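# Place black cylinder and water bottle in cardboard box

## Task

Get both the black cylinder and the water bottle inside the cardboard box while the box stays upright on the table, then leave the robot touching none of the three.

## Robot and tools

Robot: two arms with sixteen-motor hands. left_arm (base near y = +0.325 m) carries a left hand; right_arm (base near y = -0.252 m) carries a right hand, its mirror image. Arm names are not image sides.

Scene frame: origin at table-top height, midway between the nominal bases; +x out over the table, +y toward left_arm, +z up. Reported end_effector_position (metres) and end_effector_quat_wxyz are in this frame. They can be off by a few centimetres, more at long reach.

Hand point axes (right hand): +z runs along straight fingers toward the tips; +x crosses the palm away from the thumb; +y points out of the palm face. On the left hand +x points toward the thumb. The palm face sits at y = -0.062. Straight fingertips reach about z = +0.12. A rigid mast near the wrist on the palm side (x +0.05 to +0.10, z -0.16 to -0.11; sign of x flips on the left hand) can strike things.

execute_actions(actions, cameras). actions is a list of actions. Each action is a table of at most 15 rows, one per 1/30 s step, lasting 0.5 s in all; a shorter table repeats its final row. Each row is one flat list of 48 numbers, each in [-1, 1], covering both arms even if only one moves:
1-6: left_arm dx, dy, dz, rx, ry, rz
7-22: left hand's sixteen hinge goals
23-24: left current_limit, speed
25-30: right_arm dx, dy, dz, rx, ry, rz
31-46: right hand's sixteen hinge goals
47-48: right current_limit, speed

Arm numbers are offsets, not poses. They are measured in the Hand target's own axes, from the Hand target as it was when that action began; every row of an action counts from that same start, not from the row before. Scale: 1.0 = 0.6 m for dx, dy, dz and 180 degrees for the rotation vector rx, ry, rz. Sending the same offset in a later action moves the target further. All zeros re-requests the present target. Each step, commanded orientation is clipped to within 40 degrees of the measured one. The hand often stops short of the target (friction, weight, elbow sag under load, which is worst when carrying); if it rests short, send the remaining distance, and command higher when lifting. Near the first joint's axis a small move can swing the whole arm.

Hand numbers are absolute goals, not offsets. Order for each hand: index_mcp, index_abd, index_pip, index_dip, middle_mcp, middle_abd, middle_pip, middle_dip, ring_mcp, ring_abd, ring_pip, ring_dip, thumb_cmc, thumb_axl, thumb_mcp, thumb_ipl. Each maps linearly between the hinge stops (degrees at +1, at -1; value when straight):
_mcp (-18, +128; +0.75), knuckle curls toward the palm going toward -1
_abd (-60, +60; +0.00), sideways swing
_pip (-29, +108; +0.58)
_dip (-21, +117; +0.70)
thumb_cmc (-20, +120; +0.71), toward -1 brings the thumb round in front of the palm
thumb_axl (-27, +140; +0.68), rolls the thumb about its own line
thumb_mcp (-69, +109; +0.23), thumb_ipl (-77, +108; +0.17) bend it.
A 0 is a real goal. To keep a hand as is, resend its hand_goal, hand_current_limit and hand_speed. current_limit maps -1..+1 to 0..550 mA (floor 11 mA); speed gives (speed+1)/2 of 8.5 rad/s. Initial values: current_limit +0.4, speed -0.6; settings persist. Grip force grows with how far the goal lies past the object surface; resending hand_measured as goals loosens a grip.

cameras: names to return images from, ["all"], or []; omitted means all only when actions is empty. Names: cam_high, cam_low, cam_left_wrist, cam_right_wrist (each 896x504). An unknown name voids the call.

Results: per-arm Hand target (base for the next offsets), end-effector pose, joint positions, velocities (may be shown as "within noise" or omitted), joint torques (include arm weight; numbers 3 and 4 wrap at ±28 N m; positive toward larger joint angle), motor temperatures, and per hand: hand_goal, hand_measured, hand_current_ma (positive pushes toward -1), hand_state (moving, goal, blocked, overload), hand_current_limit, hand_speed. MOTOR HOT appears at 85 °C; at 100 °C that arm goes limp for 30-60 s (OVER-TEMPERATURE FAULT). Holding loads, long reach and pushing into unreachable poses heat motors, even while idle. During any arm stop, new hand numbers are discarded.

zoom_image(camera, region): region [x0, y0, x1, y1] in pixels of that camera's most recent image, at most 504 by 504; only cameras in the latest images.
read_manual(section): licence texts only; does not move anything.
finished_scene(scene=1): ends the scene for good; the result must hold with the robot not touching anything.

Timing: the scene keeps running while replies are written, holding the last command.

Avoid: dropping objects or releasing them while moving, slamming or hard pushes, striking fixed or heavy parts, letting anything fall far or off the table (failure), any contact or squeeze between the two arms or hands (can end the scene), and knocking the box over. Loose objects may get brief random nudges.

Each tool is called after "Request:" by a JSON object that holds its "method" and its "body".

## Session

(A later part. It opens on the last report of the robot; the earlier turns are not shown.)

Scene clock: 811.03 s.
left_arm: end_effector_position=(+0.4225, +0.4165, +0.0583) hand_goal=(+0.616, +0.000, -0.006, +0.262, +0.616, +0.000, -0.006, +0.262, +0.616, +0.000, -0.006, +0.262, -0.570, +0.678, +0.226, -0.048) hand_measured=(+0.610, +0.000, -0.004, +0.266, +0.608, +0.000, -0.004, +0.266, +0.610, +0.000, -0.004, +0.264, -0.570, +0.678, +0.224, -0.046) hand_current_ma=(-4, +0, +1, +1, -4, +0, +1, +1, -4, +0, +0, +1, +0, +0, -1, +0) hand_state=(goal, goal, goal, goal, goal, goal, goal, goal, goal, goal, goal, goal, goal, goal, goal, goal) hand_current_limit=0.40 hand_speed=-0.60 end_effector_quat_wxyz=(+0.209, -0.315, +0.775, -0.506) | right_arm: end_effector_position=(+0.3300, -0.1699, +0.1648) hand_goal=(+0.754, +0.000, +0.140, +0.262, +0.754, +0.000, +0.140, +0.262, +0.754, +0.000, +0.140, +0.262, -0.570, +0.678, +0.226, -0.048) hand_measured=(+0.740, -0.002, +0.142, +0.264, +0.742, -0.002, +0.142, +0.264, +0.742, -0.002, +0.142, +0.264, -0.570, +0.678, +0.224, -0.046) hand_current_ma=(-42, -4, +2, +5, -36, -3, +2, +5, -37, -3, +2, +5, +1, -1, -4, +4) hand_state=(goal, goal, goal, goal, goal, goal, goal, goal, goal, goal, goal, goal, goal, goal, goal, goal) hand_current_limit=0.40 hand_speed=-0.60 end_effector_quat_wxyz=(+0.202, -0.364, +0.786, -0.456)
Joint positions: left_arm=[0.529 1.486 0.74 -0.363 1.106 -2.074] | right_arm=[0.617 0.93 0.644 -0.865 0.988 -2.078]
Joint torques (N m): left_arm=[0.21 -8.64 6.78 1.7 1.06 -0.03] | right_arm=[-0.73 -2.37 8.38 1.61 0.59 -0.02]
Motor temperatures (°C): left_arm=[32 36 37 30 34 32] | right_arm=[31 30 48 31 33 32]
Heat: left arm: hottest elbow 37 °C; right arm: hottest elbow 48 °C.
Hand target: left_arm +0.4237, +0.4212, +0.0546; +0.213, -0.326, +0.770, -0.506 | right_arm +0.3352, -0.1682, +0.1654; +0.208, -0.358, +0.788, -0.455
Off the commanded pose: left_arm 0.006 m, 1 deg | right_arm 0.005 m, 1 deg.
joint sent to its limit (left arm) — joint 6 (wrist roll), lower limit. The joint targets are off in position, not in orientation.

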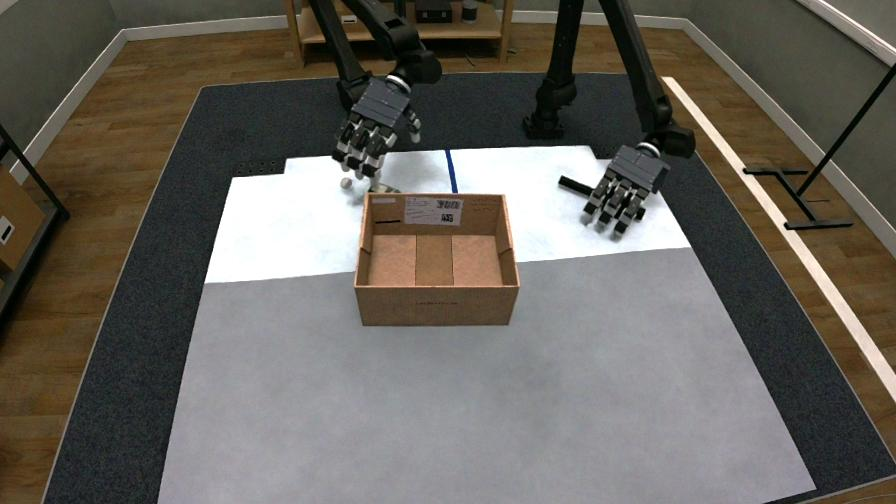

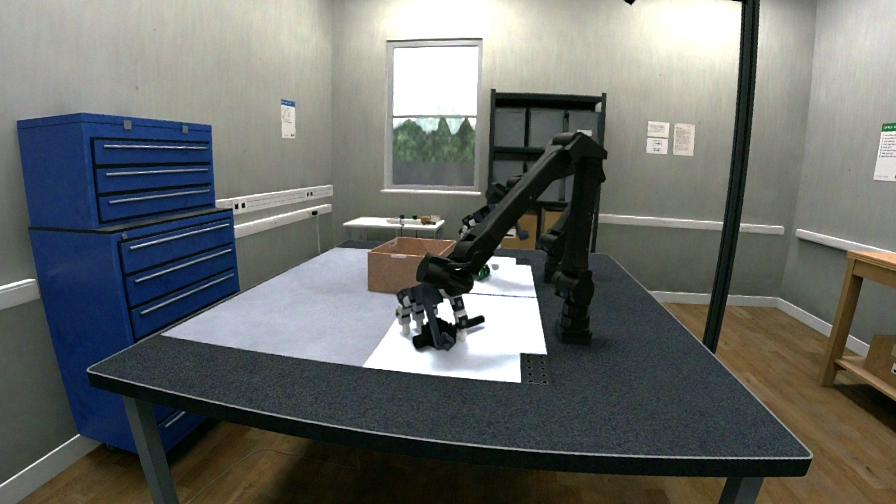

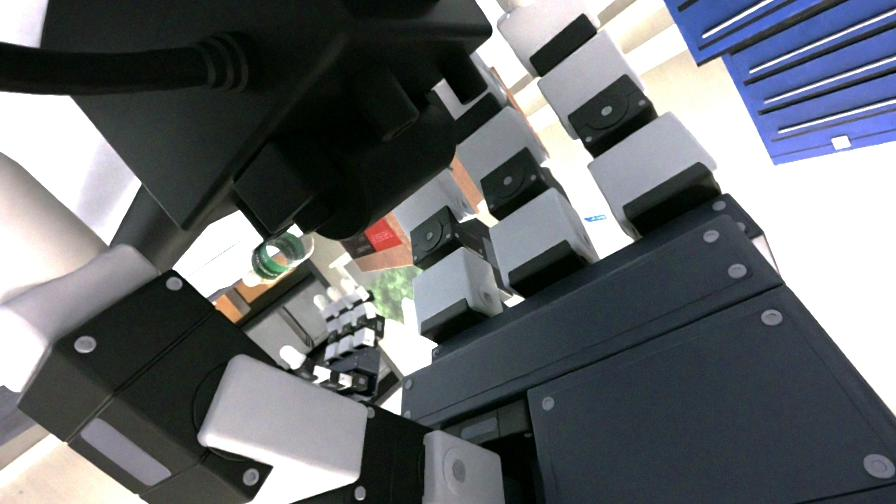

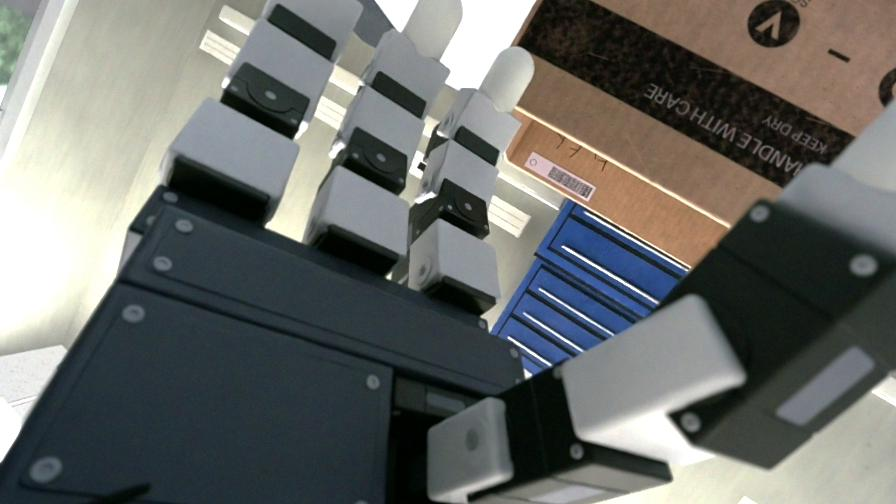

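Request:
{"method": "execute_actions", "body": {"actions": [[[-0.0407,-0.0057,0.0407,0,0,0,0.616,0,-0.007,0.261,0.616,0,-0.007,0.261,0.616,0,-0.007,0.261,-0.571,0.678,0.225,-0.049,0.4,-0.6,-0.001,0.1,0.0768,0,0,0,0.753,0,0.139,0.261,0.753,0,0.139,0.261,0.753,0,0.139,0.261,-0.571,0.678,0.225,-0.049,0.4,-0.6]]], "cameras": ["all"]}}

Request:
{"method": "zoom_image", "body": {"camera": "cam_high", "region": [540, 100, 720, 240]}}

Request:
{"method": "zoom_image", "body": {"camera": "cam_low", "region": [370, 200, 530, 360]}}

Request:
{"method": "zoom_image", "body": {"camera": "cam_high", "region": [290, 80, 450, 220]}}

Scene clock: 849.37 s.
left_arm: end_effector_position=(+0.4398, +0.4168, +0.0537) hand_goal=(+0.616, +0.000, -0.006, +0.262, +0.616, +0.000, -0.006, +0.262, +0.616, +0.000, -0.006, +0.262, -0.570, +0.678, +0.226, -0.048) hand_measured=(+0.608, +0.000, -0.004, +0.266, +0.608, +0.000, -0.004, +0.266, +0.606, +0.034, -0.040, +0.236, -0.570, +0.678, +0.224, -0.046) hand_current_ma=(-5, +0, +0, +1, -6, +0, +0, +1, -7, +36, -44, -30, +0, +0, -1, +0) hand_state=(goal, goal, goal, goal, goal, goal, goal, goal, goal, blocked, blocked, blocked, goal, goal, goal, goal) hand_current_limit=0.40 hand_speed=-0.60 end_effector_quat_wxyz=(+0.198, -0.312, +0.774, -0.514) | right_arm: end_effector_position=(+0.3363, -0.1756, +0.0885) hand_goal=(+0.754, +0.000, +0.140, +0.262, +0.754, +0.000, +0.140, +0.262, +0.754, +0.000, +0.140, +0.262, -0.570, +0.678, +0.226, -0.048) hand_measured=(+0.740, -0.002, +0.142, +0.264, +0.742, -0.002, +0.140, +0.264, +0.742, -0.002, +0.142, +0.264, -0.570, +0.678, +0.224, -0.046) hand_current_ma=(-40, -3, +2, +5, -34, -3, +2, +5, -34, -3, +2, +5, +1, -1, -4, +4) hand_state=(goal, goal, goal, goal, goal, goal, goal, goal, goal, goal, goal, goal, goal, goal, goal, goal) hand_current_limit=0.40 hand_speed=-0.60 end_effector_quat_wxyz=(+0.198, -0.353, +0.792, -0.458)
Joint positions: left_arm=[0.511 1.546 0.789 -0.359 1.117 -2.084] | right_arm=[0.588 1.062 0.498 -0.578 0.985 -2.083]
Joint torques (N m): left_arm=[-0.26 -7.59 9.89 1.29 0.36 0.05] | right_arm=[-1.44 -2.78 7.95 1.66 0.72 -0.13]
Heat: left arm: hottest elbow 37 °C; right arm: hottest elbow 45 °C.
Hand target: left_arm +0.4577, +0.4222, +0.0480; +0.213, -0.326, +0.770, -0.506 | right_arm +0.3433, -0.1742, +0.0904; +0.208, -0.358, +0.788, -0.455
Off the commanded pose: left_arm 0.020 m, 3 deg | right_arm 0.007 m, 1 deg.
joint sent to its limit (left arm) — joint 6 (wrist roll), lower limit. The joint targets are off in position and orientation.
joint sent to its limit (right arm) — joint 6 (wrist roll), lower limit. The joint targets are off in position, not in orientation.

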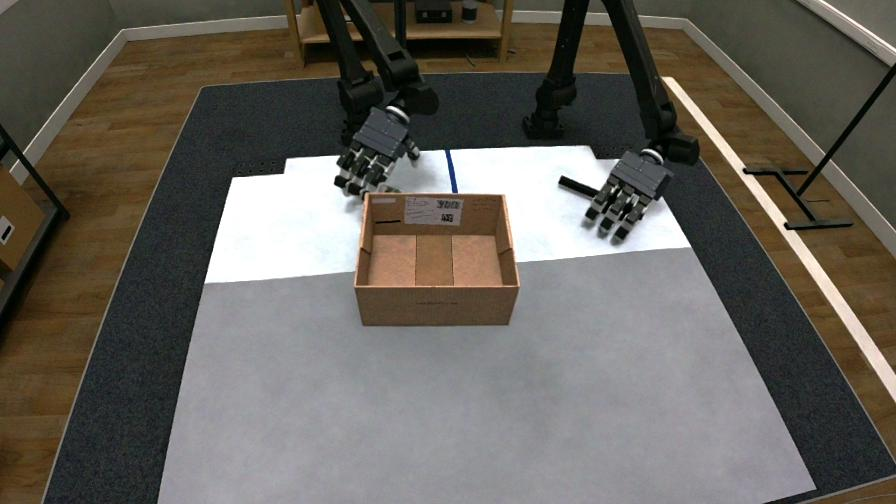

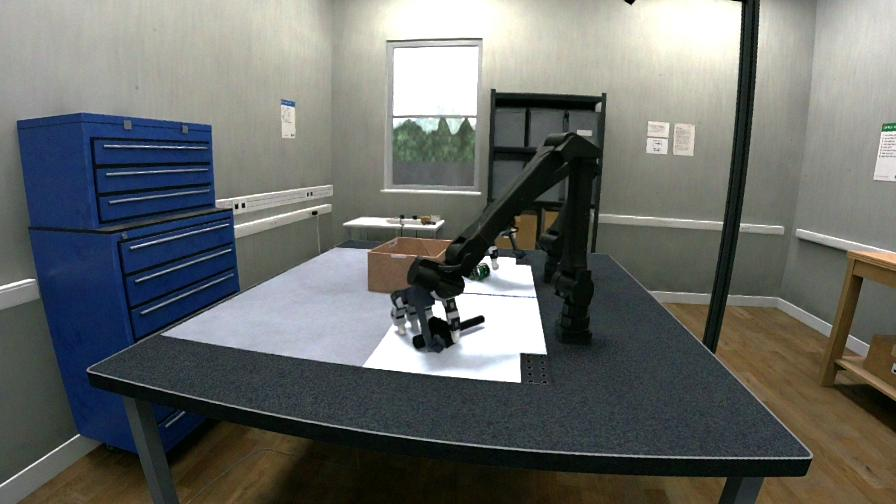

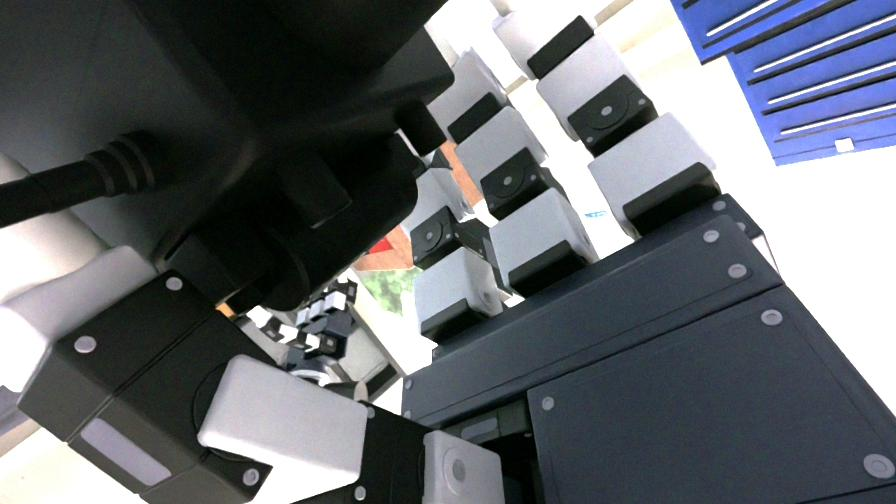

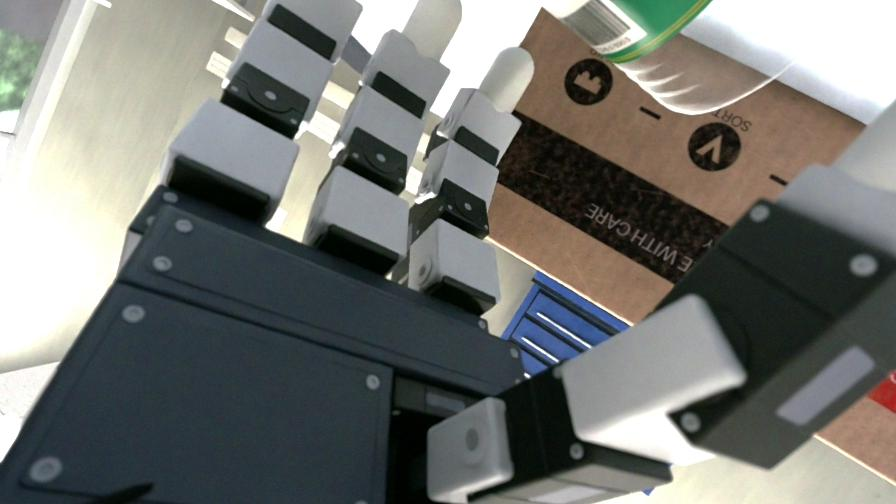

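Scaled by 2.800 from the camera's 896x504 image, which has a finer 1280x720 frame.

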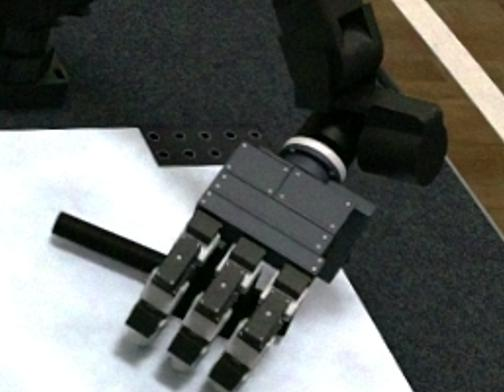

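Scaled by 3.150 from the camera's 896x504 image, which has a finer 1280x720 frame.

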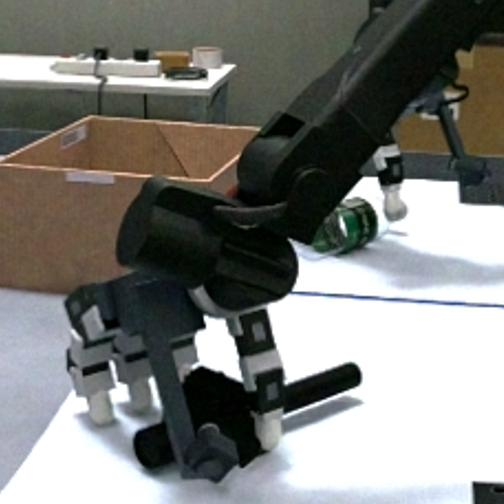

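Scaled by 3.150 from the camera's 896x504 image, which has a finer 1280x720 frame.

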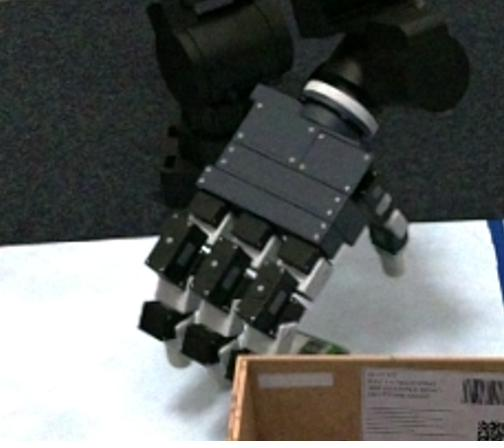

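Request:
{"method": "execute_actions", "body": {"actions": [[[-0.0083,-0.026,-0.0113,0,0,0,0.616,0,-0.007,0.261,0.616,0,-0.007,0.261,0.616,0,-0.007,0.261,-0.571,0.678,0.225,-0.049,0.4,-0.6,0,0.038,0.0507,0,0,0,0.753,0,0.139,0.261,0.753,0,0.139,0.261,0.753,0,0.139,0.261,-0.571,0.678,0.225,-0.049,0.4,-0.6]]], "cameras": ["all"]}}

Request:
{"method": "zoom_image", "body": {"camera": "cam_high", "region": [540, 100, 720, 240]}}

Request:
{"method": "zoom_image", "body": {"camera": "cam_low", "region": [370, 200, 530, 360]}}

Request:
{"method": "zoom_image", "body": {"camera": "cam_high", "region": [290, 80, 450, 220]}}

Scene clock: 904.53 s.
left_arm: end_effector_position=(+0.4415, +0.4191, +0.0564) hand_goal=(+0.616, +0.000, -0.006, +0.262, +0.616, +0.000, -0.006, +0.262, +0.616, +0.000, -0.006, +0.262, -0.570, +0.678, +0.226, -0.048) hand_measured=(+0.608, +0.000, -0.004, +0.266, +0.608, +0.000, -0.004, +0.266, +0.606, +0.004, -0.010, +0.260, -0.570, +0.678, +0.224, -0.046) hand_current_ma=(-5, +0, +0, +1, -6, +0, +0, +1, -7, +1, -2, -1, +0, +0, -1, +0) hand_state=(goal, goal, goal, goal, goal, goal, goal, goal, goal, goal, goal, goal, goal, goal, goal, goal) hand_current_limit=0.40 hand_speed=-0.60 end_effector_quat_wxyz=(+0.194, -0.315, +0.777, -0.510) | right_arm: end_effector_position=(+0.3498, -0.1834, +0.0557) hand_goal=(+0.754, +0.000, +0.140, +0.262, +0.754, +0.000, +0.140, +0.262, +0.754, +0.000, +0.140, +0.262, -0.570, +0.678, +0.226, -0.048) hand_measured=(+0.740, -0.002, +0.140, +0.264, +0.742, -0.002, +0.140, +0.264, +0.742, -0.002, +0.142, +0.264, -0.570, +0.678, +0.224, -0.046) hand_current_ma=(-40, -5, +1, +5, -34, -3, +2, +5, -34, -3, +2, +5, +1, -1, -4, +4) hand_state=(goal, goal, goal, goal, goal, goal, goal, goal, goal, goal, goal, goal, goal, goal, goal, goal) hand_current_limit=0.40 hand_speed=-0.60 end_effector_quat_wxyz=(+0.190, -0.335, +0.799, -0.462)
Joint positions: left_arm=[0.509 1.548 0.808 -0.391 1.106 -2.077] | right_arm=[0.543 1.183 0.47 -0.425 0.985 -2.085]
Joint torques (N m): left_arm=[-0.79 -9.88 10.71 0.61 0.82 0.04] | right_arm=[-1.2 -3.78 6.91 1.73 0.85 -0.12]
Motor temperatures (°C): left_arm=[32 35 38 30 33 32] | right_arm=[31 30 41 31 33 32]
Heat: left arm: hottest elbow 38 °C; right arm: hottest elbow 41 °C.
Hand target: left_arm +0.4612, +0.4258, +0.0650; +0.213, -0.326, +0.770, -0.506 | right_arm +0.3547, -0.1840, +0.0555; +0.208, -0.358, +0.788, -0.455
Off the commanded pose: left_arm 0.022 m, 3 deg | right_arm 0.005 m, 4 deg.
joint sent to its limit (left arm) — joint 6 (wrist roll), lower limit. The joint targets are off in position and orientation.
joint sent to its limit (right arm) — joint 6 (wrist roll), lower limit. The joint targets are off in position and orientation.

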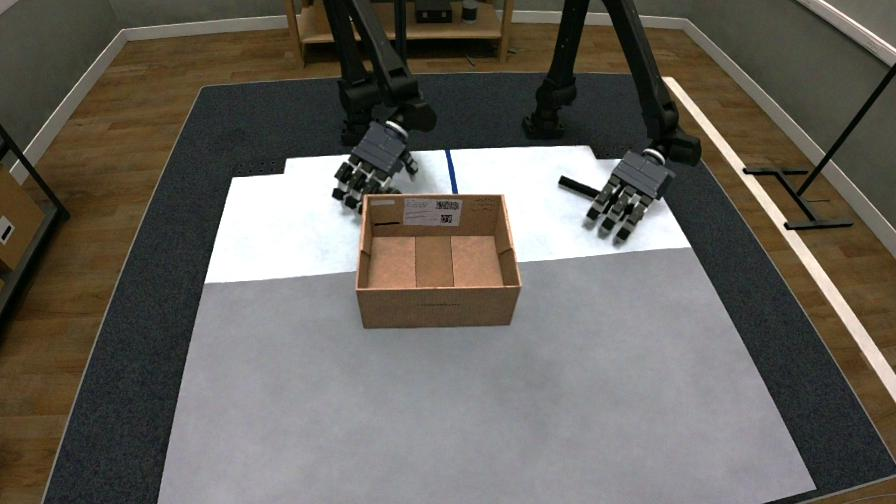

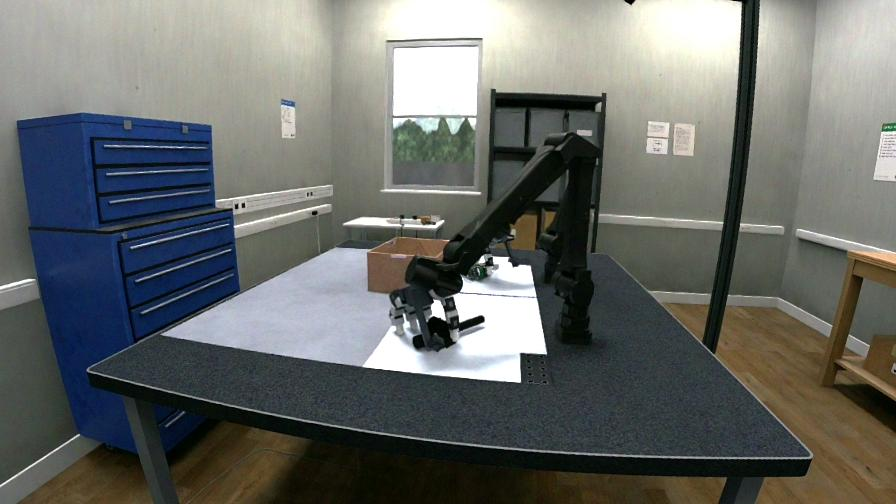

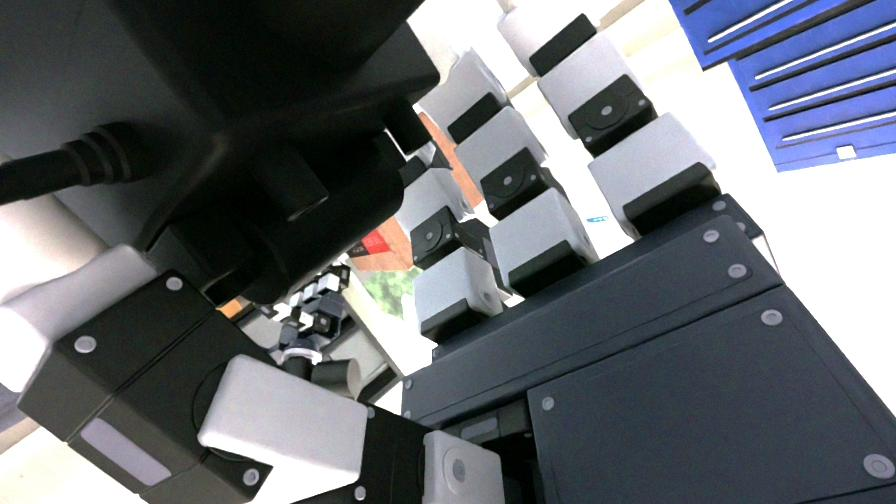

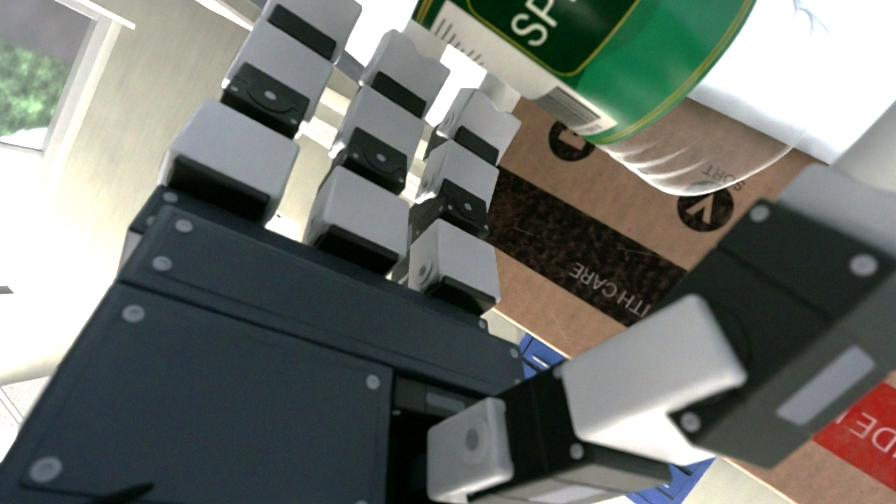

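Scaled by 2.800 from the camera's 896x504 image, which has a finer 1280x720 frame.

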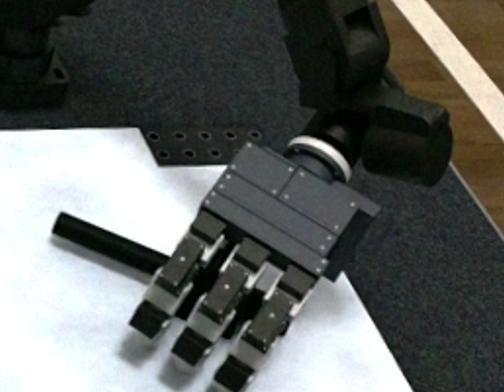

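Scaled by 3.150 from the camera's 896x504 image, which has a finer 1280x720 frame.

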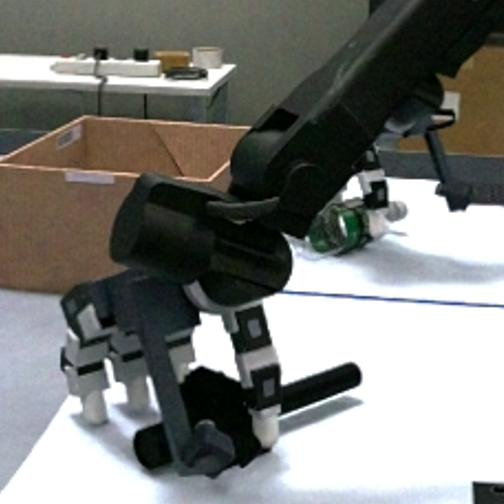

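Scaled by 3.150 from the camera's 896x504 image, which has a finer 1280x720 frame.

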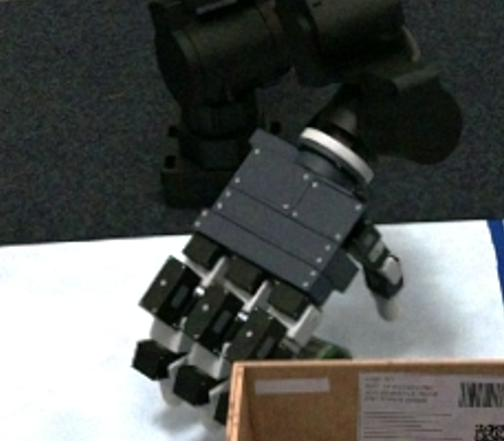

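Request:
{"method": "execute_actions", "body": {"actions": [[[0,0,0,0.0024,0.019,0.0088,0.616,0,-0.007,0.261,0.616,0,-0.007,0.261,0.616,0,-0.007,0.261,-0.571,0.678,0.225,-0.049,0.4,-0.6,-0.0242,0.0177,0.012,-0.0006,0.0188,0.0079,0.685,0,-0.007,0.188,0.685,0,-0.007,0.188,0.685,0,-0.007,0.188,-0.571,0.678,0.225,-0.049,0.4,-0.6]]], "cameras": ["all"]}}

Request:
{"method": "zoom_image", "body": {"camera": "cam_high", "region": [540, 100, 720, 240]}}

Request:
{"method": "zoom_image", "body": {"camera": "cam_low", "region": [370, 200, 530, 360]}}

Request:
{"method": "zoom_image", "body": {"camera": "cam_high", "region": [290, 80, 450, 220]}}

Scene clock: 975.90 s.
left_arm: end_effector_position=(+0.4421, +0.4197, +0.0571) hand_goal=(+0.616, +0.000, -0.006, +0.262, +0.616, +0.000, -0.006, +0.262, +0.616, +0.000, -0.006, +0.262, -0.570, +0.678, +0.226, -0.048) hand_measured=(+0.608, +0.000, -0.004, +0.266, +0.608, +0.000, -0.004, +0.266, +0.606, +0.002, -0.010, +0.260, -0.570, +0.678, +0.224, -0.046) hand_current_ma=(-5, +0, +0, +1, -6, +0, +0, +1, -7, +0, -2, -1, +0, +0, -1, +0) hand_state=(goal, goal, goal, goal, goal, goal, goal, goal, goal, goal, goal, goal, goal, goal, goal, goal) hand_current_limit=0.40 hand_speed=-0.60 end_effector_quat_wxyz=(+0.191, -0.312, +0.777, -0.512) | right_arm: end_effector_position=(+0.3503, -0.1841, +0.0363) hand_goal=(+0.686, +0.000, -0.006, +0.188, +0.686, +0.000, -0.006, +0.188, +0.686, +0.000, -0.006, +0.188, -0.570, +0.678, +0.226, -0.048) hand_measured=(+0.678, -0.010, -0.016, +0.182, +0.680, -0.002, -0.004, +0.190, +0.680, -0.002, -0.004, +0.190, -0.570, +0.678, +0.224, -0.046) hand_current_ma=(-18, -20, -22, -13, -12, -3, +3, +5, -12, -3, +3, +6, +1, -1, -4, +4) hand_state=(goal, goal, goal, goal, goal, goal, goal, goal, goal, goal, goal, goal, goal, goal, goal, goal) hand_current_limit=0.40 hand_speed=-0.60 end_effector_quat_wxyz=(+0.172, -0.344, +0.796, -0.467)
Joint positions: left_arm=[0.511 1.554 0.819 -0.414 1.112 -2.06] | right_arm=[0.545 1.263 0.47 -0.385 0.993 -2.085]
Joint torques (N m): left_arm=[-0.21 -10.23 10.85 0.55 1.54 0.15] | right_arm=[-0.67 -4.37 8.21 1.65 0.46 0]
Heat: left arm: hottest elbow 40 °C; right arm: hottest elbow 40 °C.
Hand target: left_arm +0.4612, +0.4258, +0.0650; +0.198, -0.299, +0.779, -0.515 | right_arm +0.3649, -0.1737, +0.0427; +0.190, -0.335, +0.799, -0.462
Off the commanded pose: left_arm 0.022 m, 2 deg | right_arm 0.019 m, 2 deg.

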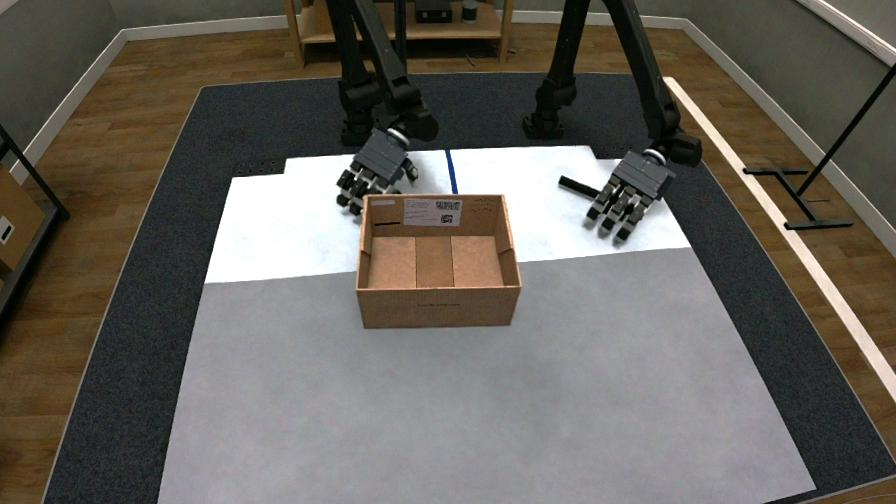

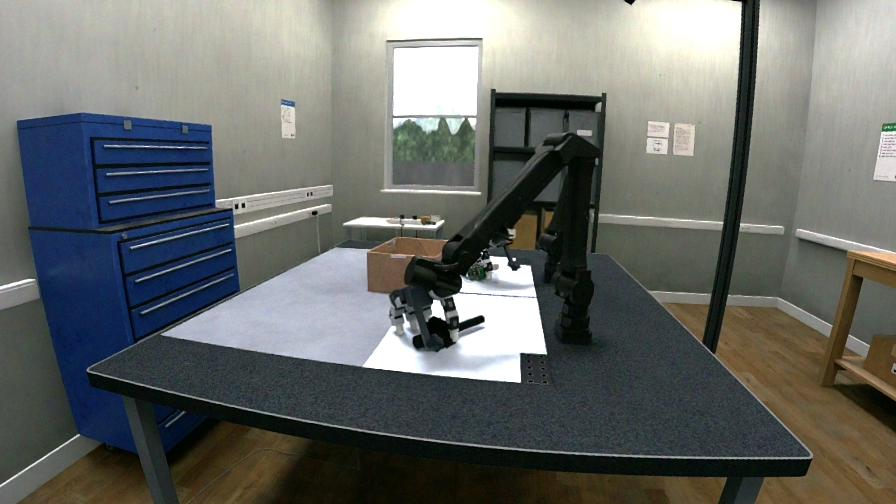

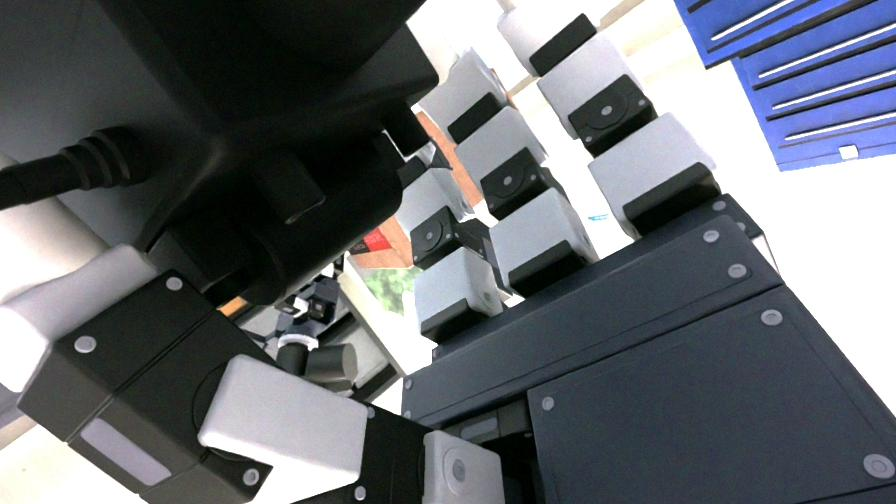

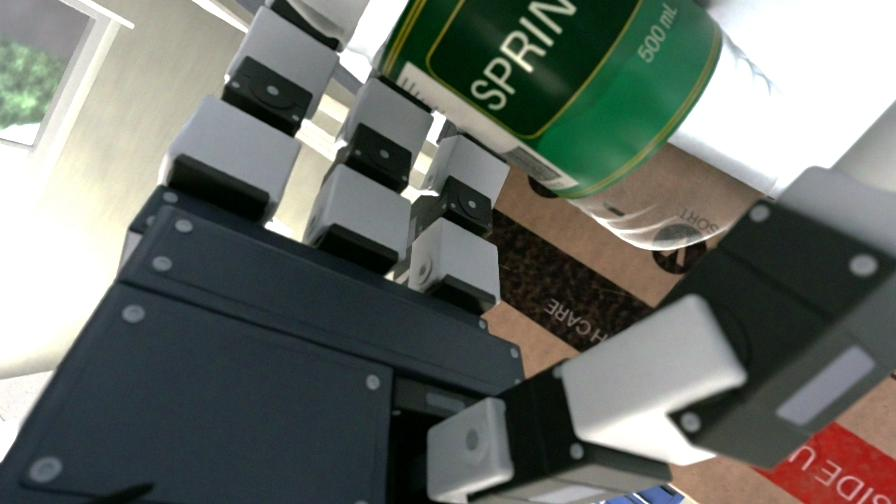

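Scaled by 2.800 from the camera's 896x504 image, which has a finer 1280x720 frame.

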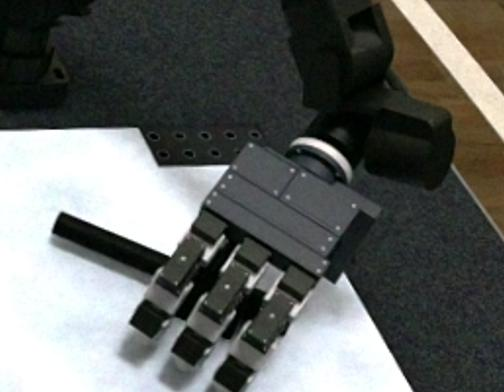

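Scaled by 3.150 from the camera's 896x504 image, which has a finer 1280x720 frame.

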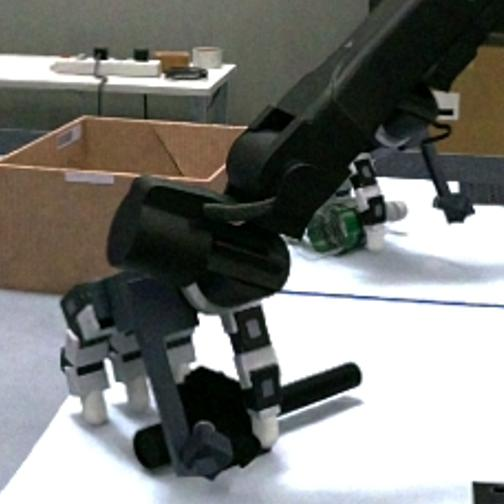

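Scaled by 3.150 from the camera's 896x504 image, which has a finer 1280x720 frame.

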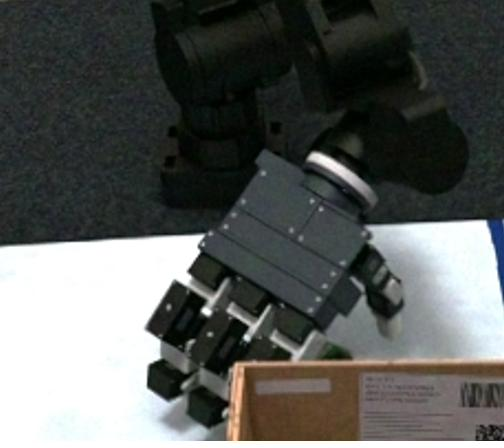

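Request:
{"method": "execute_actions", "body": {"actions": [[[0,-0.031,-0.013,0,0,0,0.616,0,-0.007,0.261,0.616,0,-0.007,0.261,0.616,0,-0.007,0.261,-0.571,0.678,0.225,-0.049,0.4,-0.6,0,0,0,0,0,0,0.685,0,-0.007,0.188,0.685,0,-0.007,0.188,0.685,0,-0.007,0.188,-0.571,0.678,0.225,-0.049,0.4,-0.6]]], "cameras": ["cam_high","cam_low","cam_left_wrist"]}}

Request:
{"method": "zoom_image", "body": {"camera": "cam_high", "region": [540, 100, 720, 240]}}

Request:
{"method": "zoom_image", "body": {"camera": "cam_low", "region": [370, 200, 530, 360]}}

Scene clock: 1004.80 s.
left_arm: end_effector_position=(+0.4389, +0.4171, +0.0617) hand_goal=(+0.616, +0.000, -0.006, +0.262, +0.616, +0.000, -0.006, +0.262, +0.616, +0.000, -0.006, +0.262, -0.570, +0.678, +0.226, -0.048) hand_measured=(+0.608, +0.000, -0.004, +0.266, +0.608, +0.000, -0.004, +0.266, +0.606, +0.000, -0.010, +0.260, -0.570, +0.678, +0.224, -0.046) hand_current_ma=(-5, +0, +0, +1, -6, +0, +0, +1, -7, +0, -2, -1, +0, +0, -1, +0) hand_state=(goal, goal, goal, goal, goal, goal, goal, goal, goal, goal, goal, goal, goal, goal, goal, goal) hand_current_limit=0.40 hand_speed=-0.60 end_effector_quat_wxyz=(+0.173, -0.323, +0.775, -0.514) | right_arm: end_effector_position=(+0.3503, -0.1841, +0.0363) hand_goal=(+0.686, +0.000, -0.006, +0.188, +0.686, +0.000, -0.006, +0.188, +0.686, +0.000, -0.006, +0.188, -0.570, +0.678, +0.226, -0.048) hand_measured=(+0.678, -0.010, -0.016, +0.182, +0.680, -0.002, -0.004, +0.190, +0.680, -0.002, -0.004, +0.190, -0.570, +0.678, +0.224, -0.046) hand_current_ma=(-18, -20, -22, -13, -12, -3, +3, +5, -12, -3, +3, +6, +1, -1, -4, +4) hand_state=(goal, goal, goal, goal, goal, goal, goal, goal, goal, goal, goal, goal, goal, goal, goal, goal) hand_current_limit=0.40 hand_speed=-0.60 end_effector_quat_wxyz=(+0.172, -0.344, +0.796, -0.467)
Joint positions: left_arm=[0.509 1.554 0.839 -0.475 1.112 -2.06] | right_arm=[0.545 1.263 0.47 -0.385 0.993 -2.085]
Joint torques (N m): left_arm=[0.44 -11.34 11.18 0.42 1.43 0.14] | right_arm=[-0.62 -4.42 8.2 1.65 0.45 0.01]
Heat: left arm: hottest elbow 39 °C; right arm: hottest elbow 40 °C.
Hand target: left_arm +0.4613, +0.4257, +0.0852; +0.198, -0.299, +0.779, -0.515 | right_arm +0.3649, -0.1737, +0.0427; +0.190, -0.335, +0.799, -0.462
Off the commanded pose: left_arm 0.034 m, 4 deg | right_arm 0.019 m, 2 deg.
Images, in order (width x height): cam_high 896x504, cam_low 896x504, cam_left_wrist 896x504.

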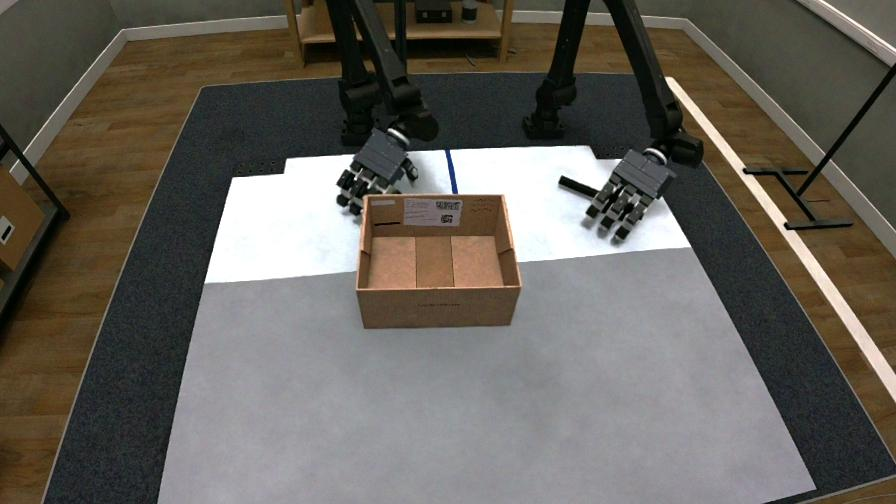

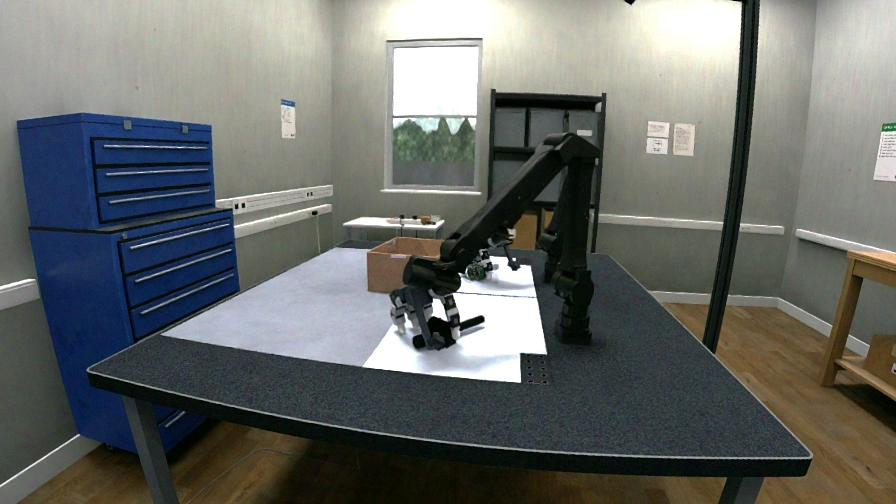

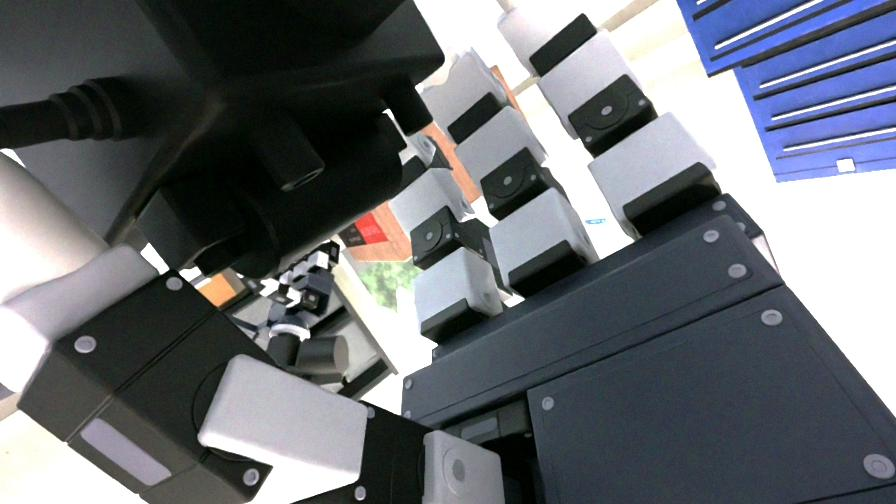

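Scaled by 2.800 from the camera's 896x504 image, which has a finer 1280x720 frame.

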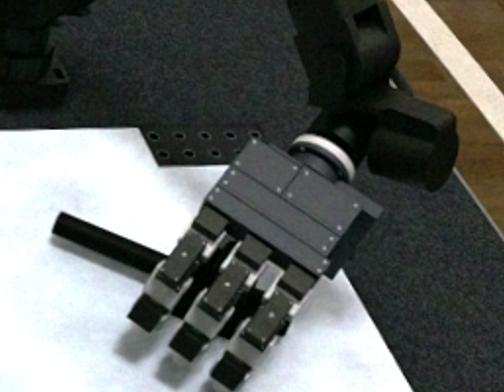

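Scaled by 3.150 from the camera's 896x504 image, which has a finer 1280x720 frame.

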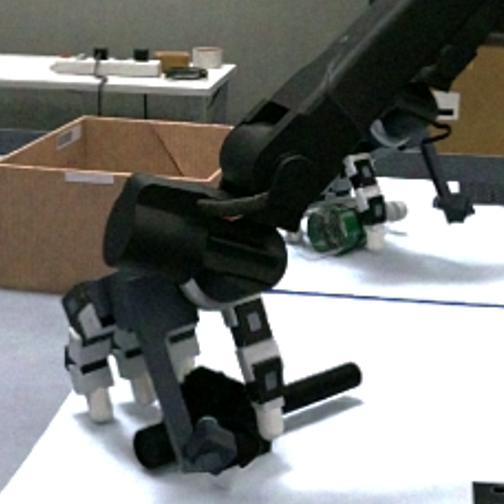

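Request:
{"method": "execute_actions", "body": {"actions": [[[0,-0.046,-0.02,0,0,0,0.616,0,-0.007,0.261,0.616,0,-0.007,0.261,0.616,0,-0.007,0.261,-0.571,0.678,0.225,-0.049,0.4,-0.6,0,0,0,0,0,0,0.685,0,-0.007,0.188,0.685,0,-0.007,0.188,0.685,0,-0.007,0.188,-0.571,0.678,0.225,-0.049,0.4,-0.6]]], "cameras": ["cam_high","cam_low"]}}

Request:
{"method": "zoom_image", "body": {"camera": "cam_high", "region": [540, 100, 720, 240]}}

Request:
{"method": "zoom_image", "body": {"camera": "cam_low", "region": [370, 200, 530, 360]}}

Scene clock: 1017.70 s.
left_arm: end_effector_position=(+0.4420, +0.4187, +0.0938) hand_goal=(+0.616, +0.000, -0.006, +0.262, +0.616, +0.000, -0.006, +0.262, +0.616, +0.000, -0.006, +0.262, -0.570, +0.678, +0.226, -0.048) hand_measured=(+0.608, +0.000, -0.004, +0.266, +0.608, +0.000, -0.004, +0.266, +0.606, +0.000, -0.010, +0.260, -0.570, +0.678, +0.224, -0.046) hand_current_ma=(-5, +0, +0, +1, -6, +0, +0, +1, -7, +0, -2, -1, +0, +0, -1, +0) hand_state=(goal, goal, goal, goal, goal, goal, goal, goal, goal, goal, goal, goal, goal, goal, goal, goal) hand_current_limit=0.40 hand_speed=-0.60 end_effector_quat_wxyz=(+0.177, -0.320, +0.776, -0.514) | right_arm: end_effector_position=(+0.3503, -0.1841, +0.0363) hand_goal=(+0.686, +0.000, -0.006, +0.188, +0.686, +0.000, -0.006, +0.188, +0.686, +0.000, -0.006, +0.188, -0.570, +0.678, +0.226, -0.048) hand_measured=(+0.678, -0.010, -0.016, +0.182, +0.680, -0.002, -0.004, +0.190, +0.680, -0.002, -0.004, +0.190, -0.570, +0.678, +0.224, -0.046) hand_current_ma=(-18, -20, -22, -13, -12, -3, +3, +5, -12, -3, +3, +6, +1, -1, -4, +4) hand_state=(goal, goal, goal, goal, goal, goal, goal, goal, goal, goal, goal, goal, goal, goal, goal, goal) hand_current_limit=0.40 hand_speed=-0.60 end_effector_quat_wxyz=(+0.172, -0.344, +0.796, -0.467)
Joint positions: left_arm=[0.509 1.499 0.88 -0.564 1.114 -2.058] | right_arm=[0.545 1.263 0.47 -0.385 0.993 -2.085]
Joint torques (N m): left_arm=[-0.03 -10.93 11.14 0.53 1.45 0.15] | right_arm=[-0.62 -4.37 8.24 1.61 0.45 0]
Heat: left arm: hottest elbow 40 °C; right arm: hottest elbow 40 °C.
Hand target: left_arm +0.4611, +0.4259, +0.1153; +0.198, -0.299, +0.779, -0.515 | right_arm +0.3649, -0.1737, +0.0427; +0.190, -0.335, +0.799, -0.462
Off the commanded pose: left_arm 0.030 m, 3 deg | right_arm 0.019 m, 2 deg.
Images, in order (width x height): cam_high 896x504, cam_low 896x504.

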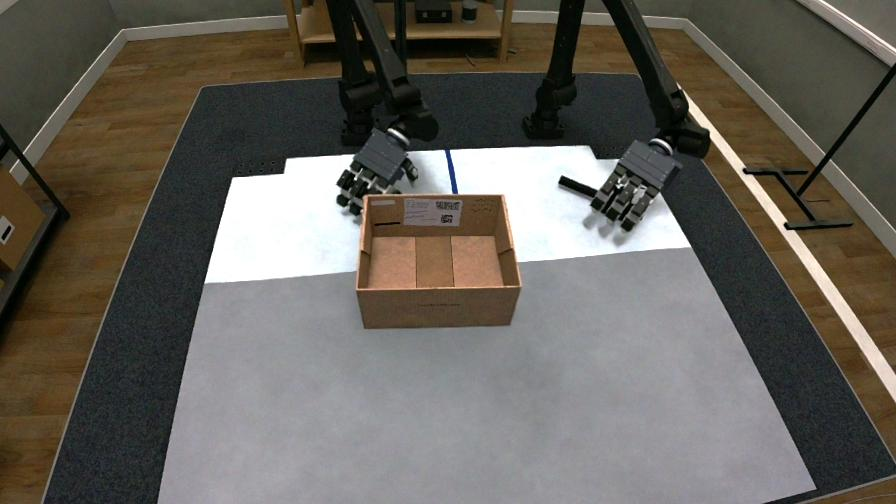

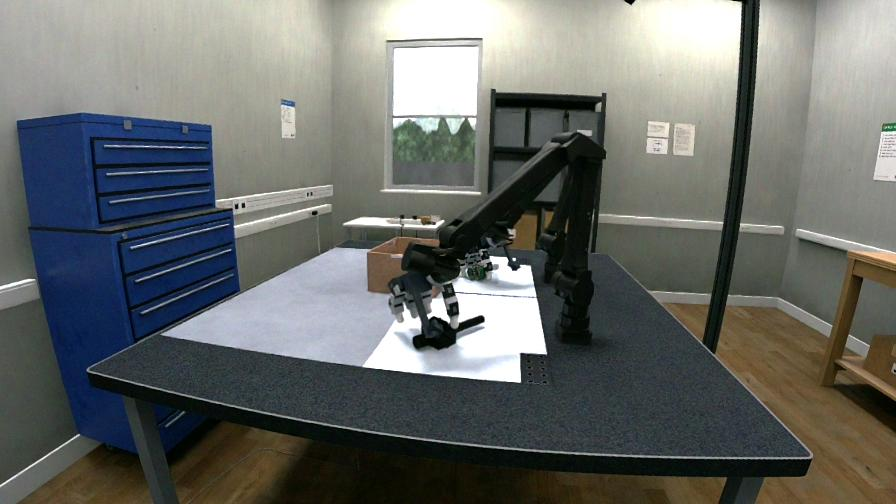

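Scaled by 2.800 from the camera's 896x504 image, which has a finer 1280x720 frame.

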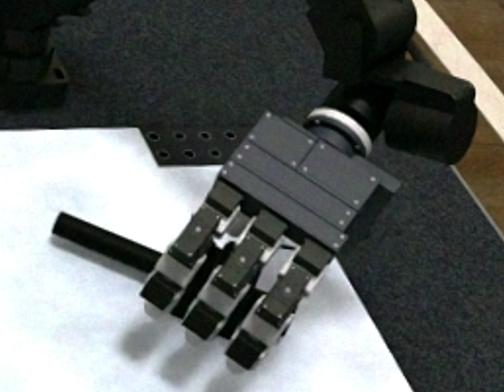

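Scaled by 3.150 from the camera's 896x504 image, which has a finer 1280x720 frame.

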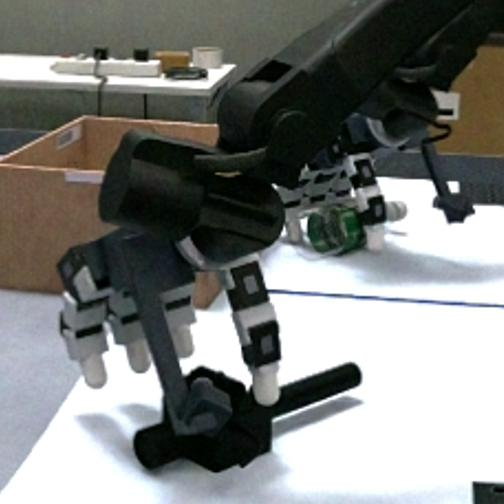

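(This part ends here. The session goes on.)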